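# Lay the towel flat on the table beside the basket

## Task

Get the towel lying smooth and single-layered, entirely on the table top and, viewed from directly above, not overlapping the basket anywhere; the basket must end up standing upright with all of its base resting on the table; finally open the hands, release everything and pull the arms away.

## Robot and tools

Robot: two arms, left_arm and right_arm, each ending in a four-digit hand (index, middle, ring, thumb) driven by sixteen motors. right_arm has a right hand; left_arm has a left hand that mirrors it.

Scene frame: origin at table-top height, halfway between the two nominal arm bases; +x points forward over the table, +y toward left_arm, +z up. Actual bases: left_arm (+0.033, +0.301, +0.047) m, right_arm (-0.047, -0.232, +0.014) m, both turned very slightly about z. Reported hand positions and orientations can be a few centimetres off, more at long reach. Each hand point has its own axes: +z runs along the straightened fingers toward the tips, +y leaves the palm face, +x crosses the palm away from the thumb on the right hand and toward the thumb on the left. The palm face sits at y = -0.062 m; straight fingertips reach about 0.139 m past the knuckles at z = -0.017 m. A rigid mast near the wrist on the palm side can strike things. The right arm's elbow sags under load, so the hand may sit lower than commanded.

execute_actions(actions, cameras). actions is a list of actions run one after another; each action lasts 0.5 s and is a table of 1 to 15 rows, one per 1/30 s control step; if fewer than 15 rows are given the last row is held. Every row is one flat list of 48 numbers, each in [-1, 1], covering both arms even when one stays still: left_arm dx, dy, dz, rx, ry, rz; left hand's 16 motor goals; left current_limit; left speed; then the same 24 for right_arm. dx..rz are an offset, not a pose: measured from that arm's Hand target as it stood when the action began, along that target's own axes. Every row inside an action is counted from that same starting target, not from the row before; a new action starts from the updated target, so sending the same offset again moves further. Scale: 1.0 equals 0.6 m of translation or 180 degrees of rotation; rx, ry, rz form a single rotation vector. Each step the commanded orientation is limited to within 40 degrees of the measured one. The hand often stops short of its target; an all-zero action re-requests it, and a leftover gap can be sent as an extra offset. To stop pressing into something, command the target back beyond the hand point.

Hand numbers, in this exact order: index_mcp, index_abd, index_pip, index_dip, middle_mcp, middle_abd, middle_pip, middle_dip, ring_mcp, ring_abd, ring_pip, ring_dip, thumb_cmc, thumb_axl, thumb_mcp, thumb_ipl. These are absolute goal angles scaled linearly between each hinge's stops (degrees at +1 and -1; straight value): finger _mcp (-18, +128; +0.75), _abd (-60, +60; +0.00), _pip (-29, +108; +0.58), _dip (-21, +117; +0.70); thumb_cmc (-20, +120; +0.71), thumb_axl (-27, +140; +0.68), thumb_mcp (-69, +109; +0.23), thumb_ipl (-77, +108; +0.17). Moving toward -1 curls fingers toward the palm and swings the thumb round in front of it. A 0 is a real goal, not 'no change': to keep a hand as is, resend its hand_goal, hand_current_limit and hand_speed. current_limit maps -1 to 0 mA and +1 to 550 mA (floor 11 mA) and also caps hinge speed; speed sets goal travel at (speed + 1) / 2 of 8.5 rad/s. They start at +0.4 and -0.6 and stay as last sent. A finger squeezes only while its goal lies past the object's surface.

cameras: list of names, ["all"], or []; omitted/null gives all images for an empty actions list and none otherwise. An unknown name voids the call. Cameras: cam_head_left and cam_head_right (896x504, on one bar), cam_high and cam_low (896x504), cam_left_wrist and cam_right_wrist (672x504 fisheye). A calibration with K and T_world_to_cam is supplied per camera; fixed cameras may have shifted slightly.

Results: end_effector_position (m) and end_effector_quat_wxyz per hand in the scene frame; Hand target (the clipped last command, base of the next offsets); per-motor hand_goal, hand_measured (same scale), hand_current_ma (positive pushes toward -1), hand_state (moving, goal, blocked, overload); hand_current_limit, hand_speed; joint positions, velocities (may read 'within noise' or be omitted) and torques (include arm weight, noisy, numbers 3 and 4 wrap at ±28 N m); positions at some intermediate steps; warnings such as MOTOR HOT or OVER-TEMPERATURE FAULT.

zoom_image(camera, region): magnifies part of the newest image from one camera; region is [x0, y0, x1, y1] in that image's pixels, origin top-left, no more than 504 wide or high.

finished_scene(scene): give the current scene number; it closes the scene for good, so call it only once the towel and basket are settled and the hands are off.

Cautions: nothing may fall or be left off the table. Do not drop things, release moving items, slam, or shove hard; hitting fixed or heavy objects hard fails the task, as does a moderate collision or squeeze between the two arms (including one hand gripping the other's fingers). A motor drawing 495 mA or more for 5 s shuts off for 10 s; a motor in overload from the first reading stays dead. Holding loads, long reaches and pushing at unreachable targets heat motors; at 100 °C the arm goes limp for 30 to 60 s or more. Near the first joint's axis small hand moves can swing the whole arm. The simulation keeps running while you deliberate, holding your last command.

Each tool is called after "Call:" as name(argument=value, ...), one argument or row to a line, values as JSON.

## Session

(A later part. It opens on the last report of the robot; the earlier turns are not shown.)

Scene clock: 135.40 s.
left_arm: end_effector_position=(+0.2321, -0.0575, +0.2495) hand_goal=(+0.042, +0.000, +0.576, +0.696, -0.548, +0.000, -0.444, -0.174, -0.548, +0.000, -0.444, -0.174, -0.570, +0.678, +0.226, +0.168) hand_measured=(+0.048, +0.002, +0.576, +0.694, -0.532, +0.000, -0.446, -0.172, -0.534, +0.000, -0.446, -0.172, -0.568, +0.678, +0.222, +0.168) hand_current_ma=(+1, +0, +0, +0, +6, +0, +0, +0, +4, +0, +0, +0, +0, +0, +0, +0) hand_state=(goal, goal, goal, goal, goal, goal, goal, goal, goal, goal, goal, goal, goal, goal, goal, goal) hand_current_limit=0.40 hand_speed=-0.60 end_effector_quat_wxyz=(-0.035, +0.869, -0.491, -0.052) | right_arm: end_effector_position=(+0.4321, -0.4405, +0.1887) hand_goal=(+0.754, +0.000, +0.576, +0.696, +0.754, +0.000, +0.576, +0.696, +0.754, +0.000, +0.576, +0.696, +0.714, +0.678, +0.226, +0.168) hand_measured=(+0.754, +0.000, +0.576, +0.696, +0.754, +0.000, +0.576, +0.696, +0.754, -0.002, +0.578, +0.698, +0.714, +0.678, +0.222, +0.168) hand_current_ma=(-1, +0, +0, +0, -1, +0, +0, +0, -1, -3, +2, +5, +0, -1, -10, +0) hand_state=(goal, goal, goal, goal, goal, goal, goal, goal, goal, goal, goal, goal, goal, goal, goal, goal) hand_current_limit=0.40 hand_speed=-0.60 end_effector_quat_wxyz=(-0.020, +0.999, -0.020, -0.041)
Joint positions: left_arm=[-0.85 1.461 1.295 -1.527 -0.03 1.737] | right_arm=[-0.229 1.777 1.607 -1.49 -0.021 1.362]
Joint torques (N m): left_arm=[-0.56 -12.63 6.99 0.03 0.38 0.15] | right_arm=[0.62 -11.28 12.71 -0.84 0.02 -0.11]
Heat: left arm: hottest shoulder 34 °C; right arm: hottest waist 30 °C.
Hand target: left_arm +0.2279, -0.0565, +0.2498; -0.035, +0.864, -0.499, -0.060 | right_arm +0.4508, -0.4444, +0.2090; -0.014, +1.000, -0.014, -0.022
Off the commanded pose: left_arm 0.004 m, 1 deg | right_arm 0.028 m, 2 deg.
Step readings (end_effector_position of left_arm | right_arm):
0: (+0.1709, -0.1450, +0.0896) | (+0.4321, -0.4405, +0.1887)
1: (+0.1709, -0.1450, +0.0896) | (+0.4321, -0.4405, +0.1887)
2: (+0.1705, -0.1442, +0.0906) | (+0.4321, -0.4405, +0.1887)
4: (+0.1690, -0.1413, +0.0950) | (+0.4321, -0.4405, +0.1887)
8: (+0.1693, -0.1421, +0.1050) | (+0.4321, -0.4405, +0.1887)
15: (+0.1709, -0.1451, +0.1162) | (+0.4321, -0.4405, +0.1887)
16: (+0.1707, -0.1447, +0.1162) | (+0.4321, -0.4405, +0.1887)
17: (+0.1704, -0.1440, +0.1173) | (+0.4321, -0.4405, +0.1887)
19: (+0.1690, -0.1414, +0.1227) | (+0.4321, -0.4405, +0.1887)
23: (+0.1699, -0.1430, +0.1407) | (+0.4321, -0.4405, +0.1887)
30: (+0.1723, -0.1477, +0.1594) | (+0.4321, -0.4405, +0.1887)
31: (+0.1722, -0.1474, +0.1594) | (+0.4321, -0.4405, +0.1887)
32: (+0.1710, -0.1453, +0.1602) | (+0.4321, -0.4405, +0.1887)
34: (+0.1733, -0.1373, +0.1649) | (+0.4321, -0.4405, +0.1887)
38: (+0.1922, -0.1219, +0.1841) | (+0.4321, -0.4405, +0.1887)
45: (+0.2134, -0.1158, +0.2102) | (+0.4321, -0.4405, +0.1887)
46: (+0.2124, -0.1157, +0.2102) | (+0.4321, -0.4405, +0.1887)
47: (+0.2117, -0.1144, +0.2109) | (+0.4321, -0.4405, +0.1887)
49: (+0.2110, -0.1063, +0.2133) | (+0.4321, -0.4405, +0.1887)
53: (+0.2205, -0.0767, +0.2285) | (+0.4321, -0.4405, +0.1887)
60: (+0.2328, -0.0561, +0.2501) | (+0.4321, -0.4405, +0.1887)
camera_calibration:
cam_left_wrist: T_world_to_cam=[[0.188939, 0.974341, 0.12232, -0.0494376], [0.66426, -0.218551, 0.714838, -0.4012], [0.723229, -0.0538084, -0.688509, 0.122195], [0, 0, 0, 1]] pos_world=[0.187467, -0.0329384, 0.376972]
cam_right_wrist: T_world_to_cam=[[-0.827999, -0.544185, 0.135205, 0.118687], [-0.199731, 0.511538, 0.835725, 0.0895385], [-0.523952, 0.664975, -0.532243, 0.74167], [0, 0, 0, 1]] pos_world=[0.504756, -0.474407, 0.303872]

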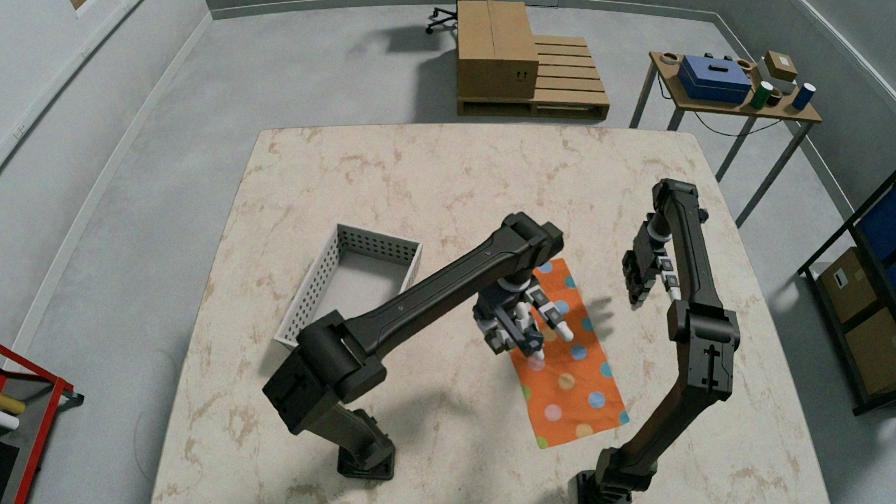

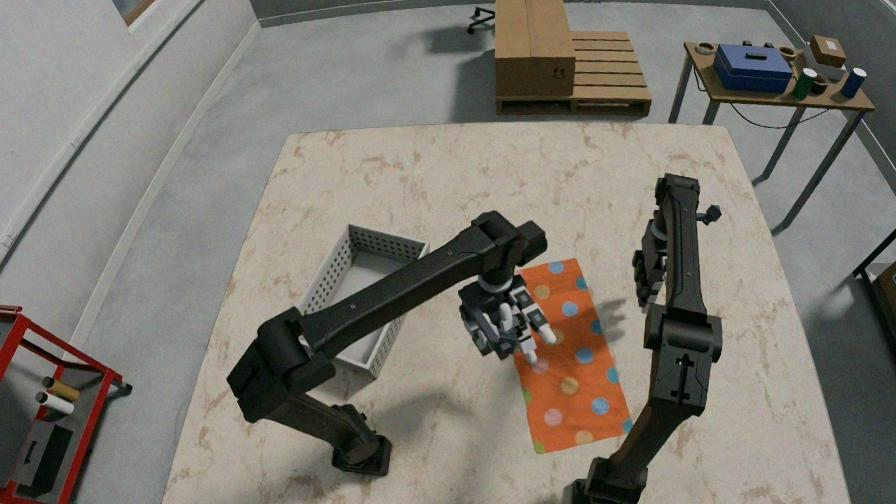

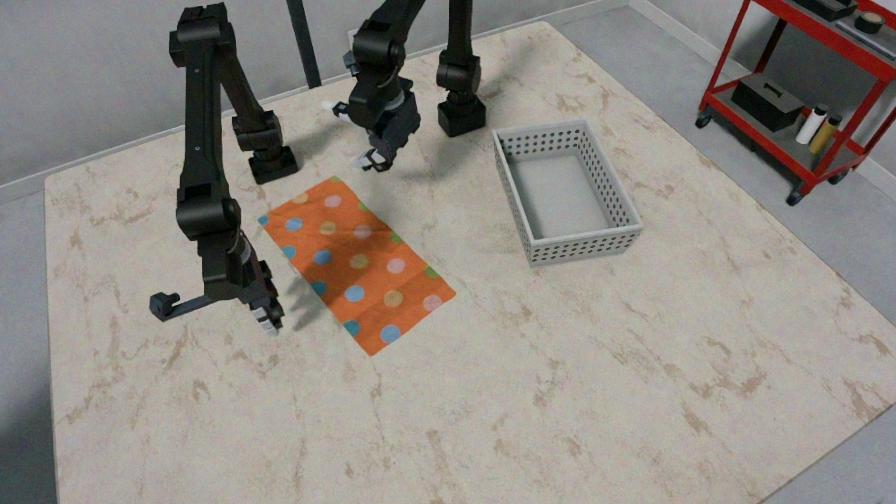

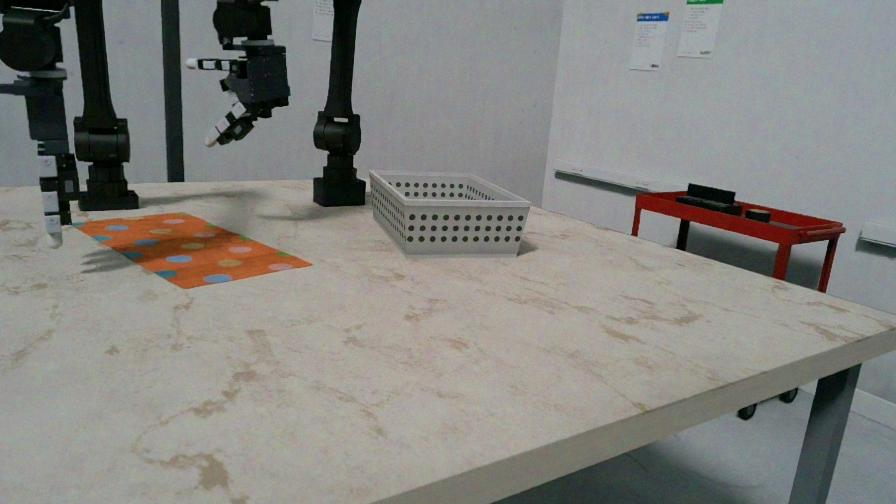

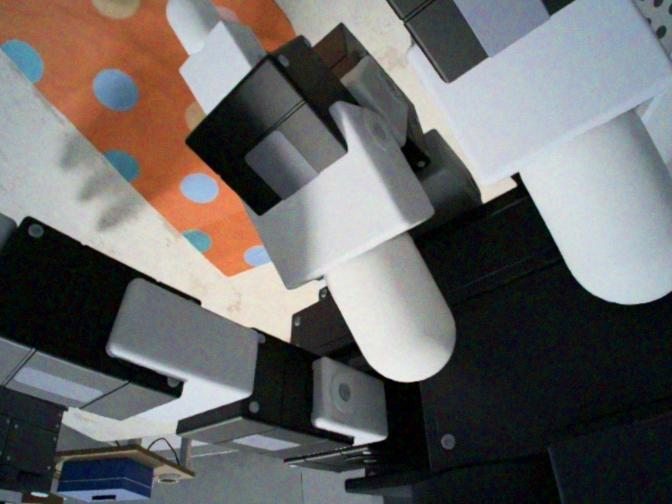

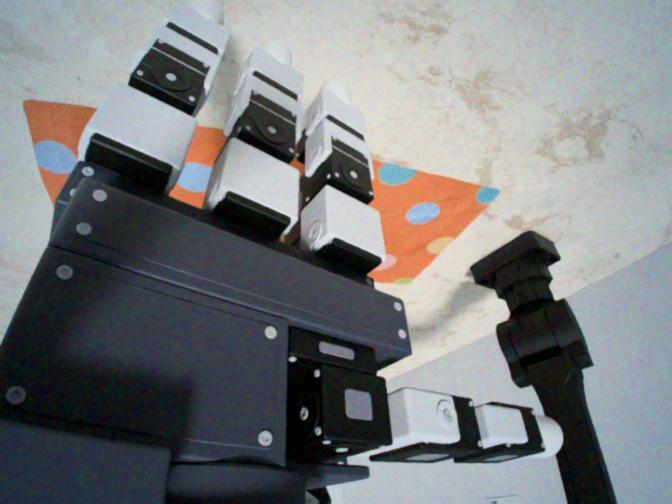

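Call:
execute_actions(
  actions=[
    [[-0.0915,-0.05,-0.029,0,0,0, 0.041,0,0.576,0.696,-0.548,0,-0.445,-0.174,-0.548,0,-0.445,-0.174,-0.571,0.678,0.226,0.168,0.4,-0.6, 0,0,0,0,0,0, 0.754,0,0.576,0.696,0.754,0,0.576,0.696,0.754,0,0.576,0.696,0.714,0.678,0.226,0.168,0.4,-0.6]],
    [[-0.0915,-0.05,-0.029,0,0,0, 0.041,0,0.576,0.696,-0.548,0,-0.445,-0.174,-0.548,0,-0.445,-0.174,-0.571,0.678,0.226,0.168,0.4,-0.6, 0,0,0,0,0,0, 0.754,0,0.576,0.696,0.754,0,0.576,0.696,0.754,0,0.576,0.696,0.714,0.678,0.226,0.168,0.4,-0.6]],
  ],
  cameras=["cam_head_left","cam_high","cam_low"],
)

Call:
zoom_image(
  camera="cam_high",
  region=[240, 170, 480, 370],
)

Call:
zoom_image(
  camera="cam_head_left",
  region=[470, 240, 680, 470],
)

Scene clock: 139.57 s.
left_arm: end_effector_position=(+0.2292, +0.0620, +0.2956) hand_goal=(+0.042, +0.000, +0.576, +0.696, -0.548, +0.000, -0.444, -0.174, -0.548, +0.000, -0.444, -0.174, -0.570, +0.678, +0.226, +0.168) hand_measured=(+0.048, +0.002, +0.576, +0.694, -0.532, +0.000, -0.446, -0.172, -0.534, +0.000, -0.446, -0.172, -0.568, +0.678, +0.222, +0.168) hand_current_ma=(+1, +0, +0, +0, +6, +0, +0, +0, +4, +0, +0, +0, +0, +0, +0, +0) hand_state=(goal, goal, goal, goal, goal, goal, goal, goal, goal, goal, goal, goal, goal, goal, goal, goal) hand_current_limit=0.40 hand_speed=-0.60 end_effector_quat_wxyz=(-0.038, +0.867, -0.494, -0.057) | right_arm: end_effector_position=(+0.4321, -0.4405, +0.1887) hand_goal=(+0.754, +0.000, +0.576, +0.696, +0.754, +0.000, +0.576, +0.696, +0.754, +0.000, +0.576, +0.696, +0.714, +0.678, +0.226, +0.168) hand_measured=(+0.754, +0.000, +0.576, +0.696, +0.754, +0.000, +0.576, +0.696, +0.754, -0.002, +0.578, +0.698, +0.714, +0.678, +0.222, +0.168) hand_current_ma=(-1, +0, +0, +0, -1, +0, +0, +0, -1, -3, +2, +5, +0, -1, -10, +0) hand_state=(goal, goal, goal, goal, goal, goal, goal, goal, goal, goal, goal, goal, goal, goal, goal, goal) hand_current_limit=0.40 hand_speed=-0.60 end_effector_quat_wxyz=(-0.020, +0.999, -0.020, -0.041)
Joint positions: left_arm=[-0.623 1.235 1.201 -1.659 -0.063 1.97] | right_arm=[-0.229 1.777 1.607 -1.49 -0.021 1.362]
Joint torques (N m): left_arm=[0.09 -8.88 7.12 -0.2 0.32 0.13] | right_arm=[0.56 -10.99 12.7 -0.85 0 -0.11]
Heat: left arm: hottest shoulder 34 °C; right arm: hottest waist 30 °C.
Hand target: left_arm +0.2278, +0.0634, +0.2997; -0.035, +0.864, -0.499, -0.060 | right_arm +0.4508, -0.4444, +0.2090; -0.014, +1.000, -0.014, -0.022
Off the commanded pose: left_arm 0.004 m, 1 deg | right_arm 0.028 m, 2 deg.
Step readings (end_effector_position of left_arm | right_arm):
0: (+0.2321, -0.0575, +0.2495) | (+0.4321, -0.4405, +0.1887)
1: (+0.2318, -0.0571, +0.2495) | (+0.4321, -0.4405, +0.1887)
2: (+0.2308, -0.0555, +0.2490) | (+0.4321, -0.4405, +0.1887)
4: (+0.2265, -0.0448, +0.2475) | (+0.4321, -0.4405, +0.1887)
8: (+0.2255, -0.0133, +0.2561) | (+0.4321, -0.4405, +0.1887)
15: (+0.2312, +0.0018, +0.2719) | (+0.4321, -0.4405, +0.1887)
16: (+0.2311, +0.0018, +0.2719) | (+0.4321, -0.4405, +0.1887)
17: (+0.2294, +0.0031, +0.2720) | (+0.4321, -0.4405, +0.1887)
19: (+0.2269, +0.0127, +0.2728) | (+0.4321, -0.4405, +0.1887)
23: (+0.2304, +0.0445, +0.2822) | (+0.4321, -0.4405, +0.1887)
30: (+0.2304, +0.0614, +0.2955) | (+0.4321, -0.4405, +0.1887)
Images, in order (width x height): cam_head_left 896x504, cam_high 896x504, cam_low 896x504.

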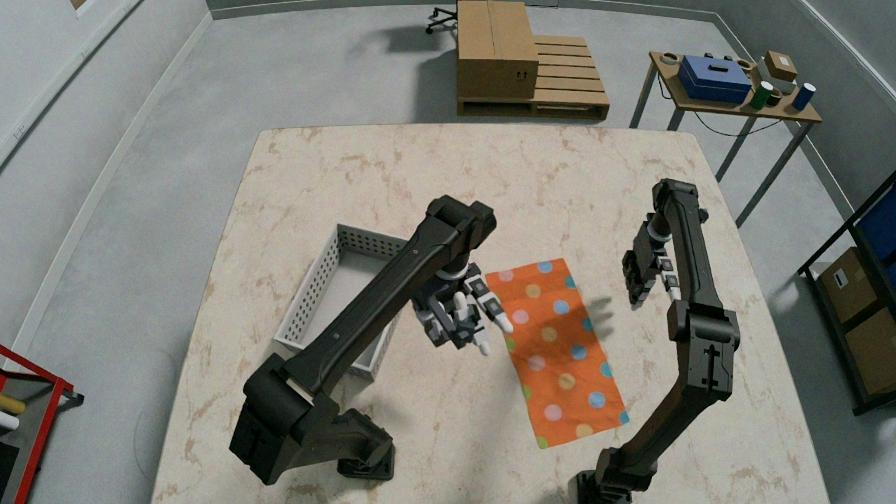

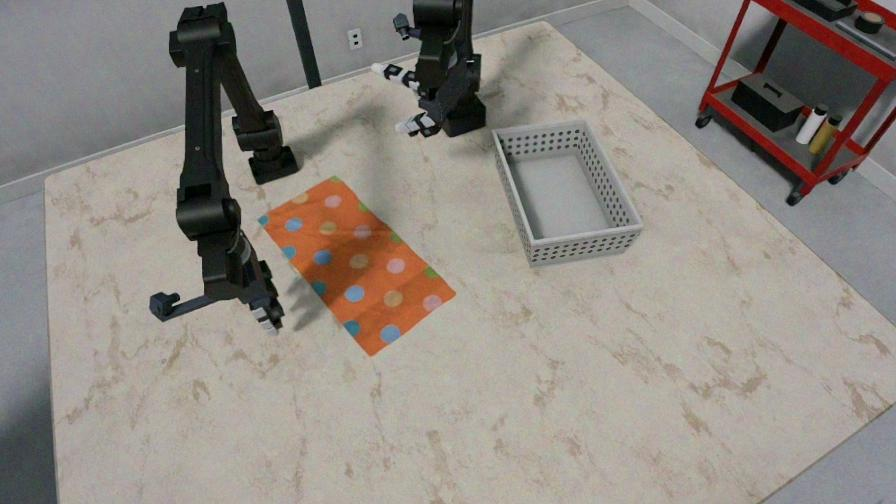

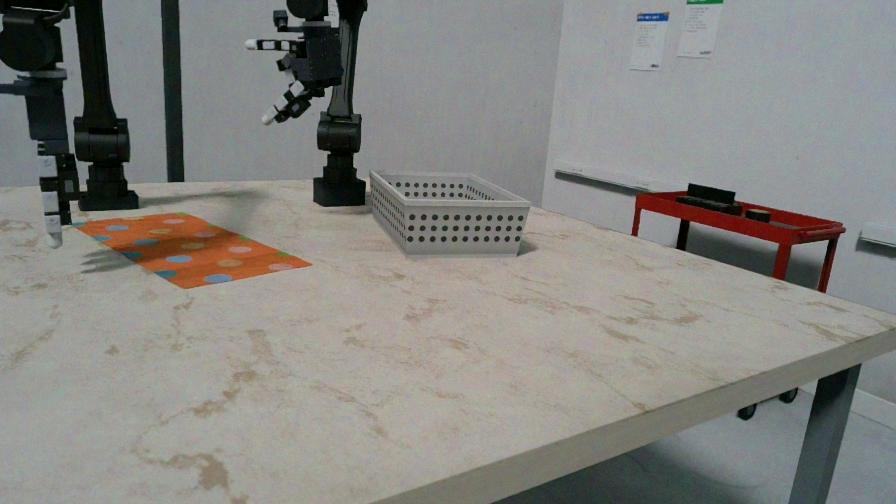

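Scaled by 2.100 from the camera's 896x504 image, which has a finer 1280x720 frame.

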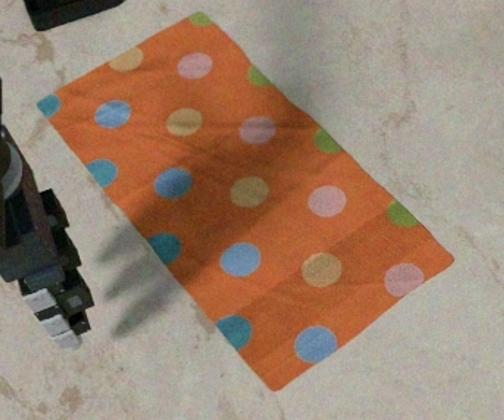

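Scaled by 2.191 from the camera's 896x504 image, which has a finer 1280x720 frame.

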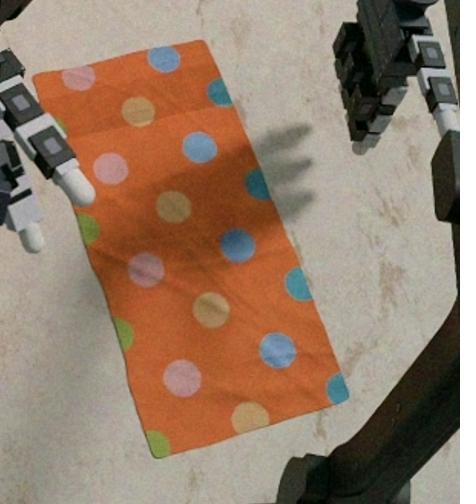

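Call:
execute_actions(
  actions=[],
  cameras=["cam_left_wrist","cam_right_wrist"],
)

Scene clock: 140.93 s.
left_arm: end_effector_position=(+0.2292, +0.0620, +0.2956) hand_goal=(+0.042, +0.000, +0.576, +0.696, -0.548, +0.000, -0.444, -0.174, -0.548, +0.000, -0.444, -0.174, -0.570, +0.678, +0.226, +0.168) hand_measured=(+0.048, +0.002, +0.576, +0.694, -0.532, +0.000, -0.446, -0.172, -0.534, +0.000, -0.446, -0.172, -0.568, +0.678, +0.222, +0.168) hand_current_ma=(+1, +0, +0, +0, +6, +0, +0, +0, +4, +0, +0, +0, +0, +0, +0, +0) hand_state=(goal, goal, goal, goal, goal, goal, goal, goal, goal, goal, goal, goal, goal, goal, goal, goal) hand_current_limit=0.40 hand_speed=-0.60 end_effector_quat_wxyz=(-0.038, +0.867, -0.494, -0.057) | right_arm: end_effector_position=(+0.4321, -0.4405, +0.1887) hand_goal=(+0.754, +0.000, +0.576, +0.696, +0.754, +0.000, +0.576, +0.696, +0.754, +0.000, +0.576, +0.696, +0.714, +0.678, +0.226, +0.168) hand_measured=(+0.754, +0.000, +0.576, +0.696, +0.754, +0.000, +0.576, +0.696, +0.754, -0.002, +0.578, +0.698, +0.714, +0.678, +0.222, +0.168) hand_current_ma=(-1, +0, +0, +0, -1, +0, +0, +0, -1, -3, +2, +5, +0, -1, -10, +0) hand_state=(goal, goal, goal, goal, goal, goal, goal, goal, goal, goal, goal, goal, goal, goal, goal, goal) hand_current_limit=0.40 hand_speed=-0.60 end_effector_quat_wxyz=(-0.020, +0.999, -0.020, -0.041)
Joint positions: left_arm=[-0.623 1.235 1.201 -1.659 -0.063 1.97] | right_arm=[-0.229 1.777 1.607 -1.49 -0.021 1.362]
Joint velocities: within noise
Joint torques (N m): left_arm=[0.26 -8.64 7.31 -0.05 0.34 0.12] | right_arm=[0.5 -11.22 12.68 -0.87 0.02 -0.11]
Heat: left arm: hottest shoulder 34 °C; right arm: hottest waist 30 °C.
Hand target: left_arm +0.2278, +0.0634, +0.2997; -0.035, +0.864, -0.499, -0.060 | right_arm +0.4508, -0.4444, +0.2090; -0.014, +1.000, -0.014, -0.022
Off the commanded pose: left_arm 0.004 m, 1 deg | right_arm 0.028 m, 2 deg.
camera_calibration:
cam_left_wrist: T_world_to_cam=[[0.197527, 0.971519, 0.1309, -0.175318], [0.66646, -0.231011, 0.708848, -0.404116], [0.718898, -0.0527773, -0.693109, 0.164842], [0, 0, 0, 1]] pos_world=[0.185452, 0.0856689, 0.423659]
cam_right_wrist: T_world_to_cam=[[-0.827999, -0.544185, 0.135205, 0.118687], [-0.199731, 0.511538, 0.835725, 0.0895385], [-0.523952, 0.664975, -0.532243, 0.74167], [0, 0, 0, 1]] pos_world=[0.504756, -0.474407, 0.303872]
Images, in order (width x height): cam_left_wrist 672x504, cam_right_wrist 672x504.

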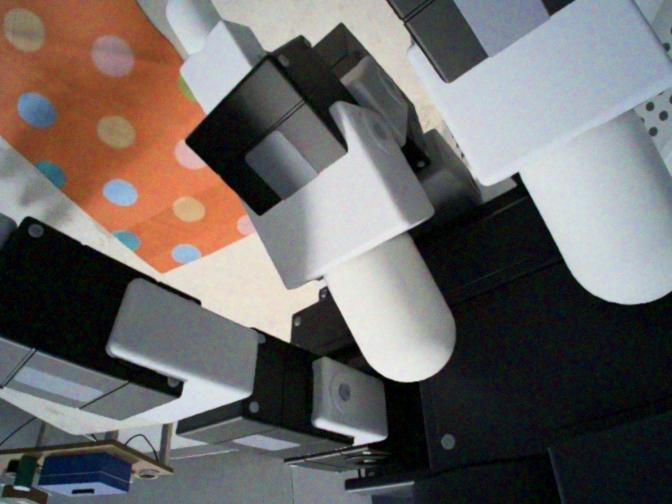

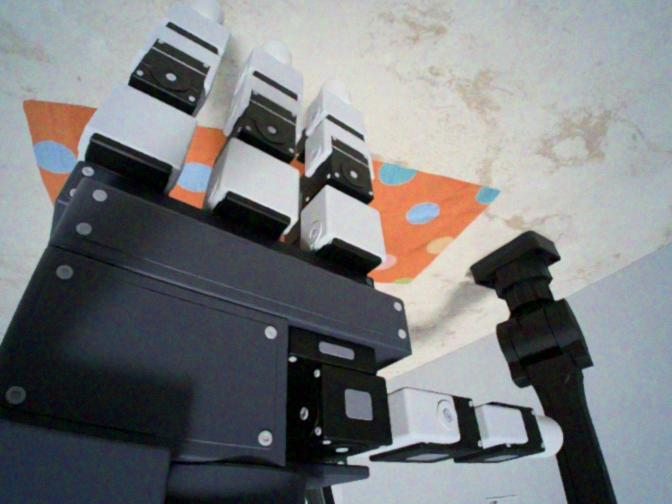

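Call:
zoom_image(
  camera="cam_left_wrist",
  region=[60, 160, 260, 290],
)

Call:
zoom_image(
  camera="cam_left_wrist",
  region=[120, 200, 220, 280],
)

Call:
zoom_image(
  camera="cam_right_wrist",
  region=[370, 150, 510, 290],
)

Call:
zoom_image(
  camera="cam_right_wrist",
  region=[0, 80, 110, 230],
)

Scaled by 2.520 from the camera's 672x504 image, which has a finer 960x720 frame.

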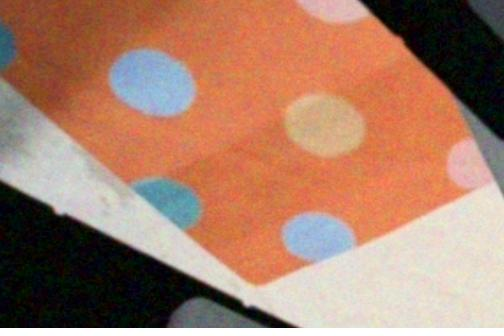

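Scaled by 5.040 from the camera's 672x504 image, which has a finer 960x720 frame.

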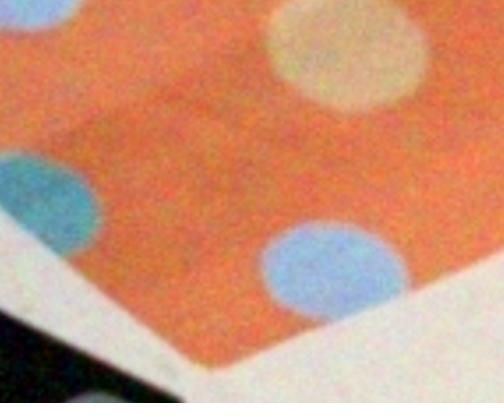

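Scaled by 3.600 from the camera's 672x504 image, which has a finer 960x720 frame.

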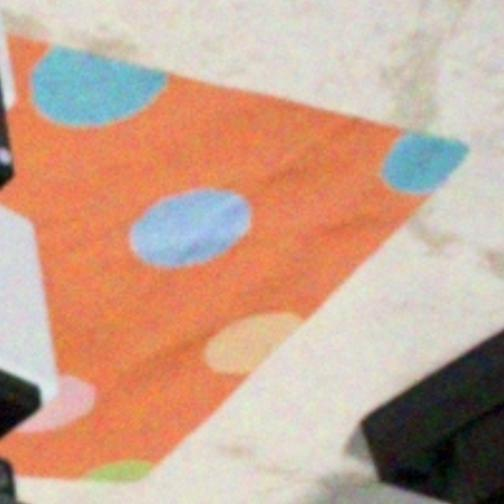

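Scaled by 3.360 from the camera's 672x504 image, which has a finer 960x720 frame.

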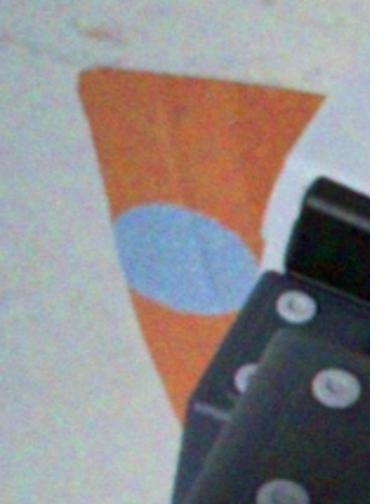

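Call:
finished_scene(
  scene=1,
)

The scene is finished: the task was done.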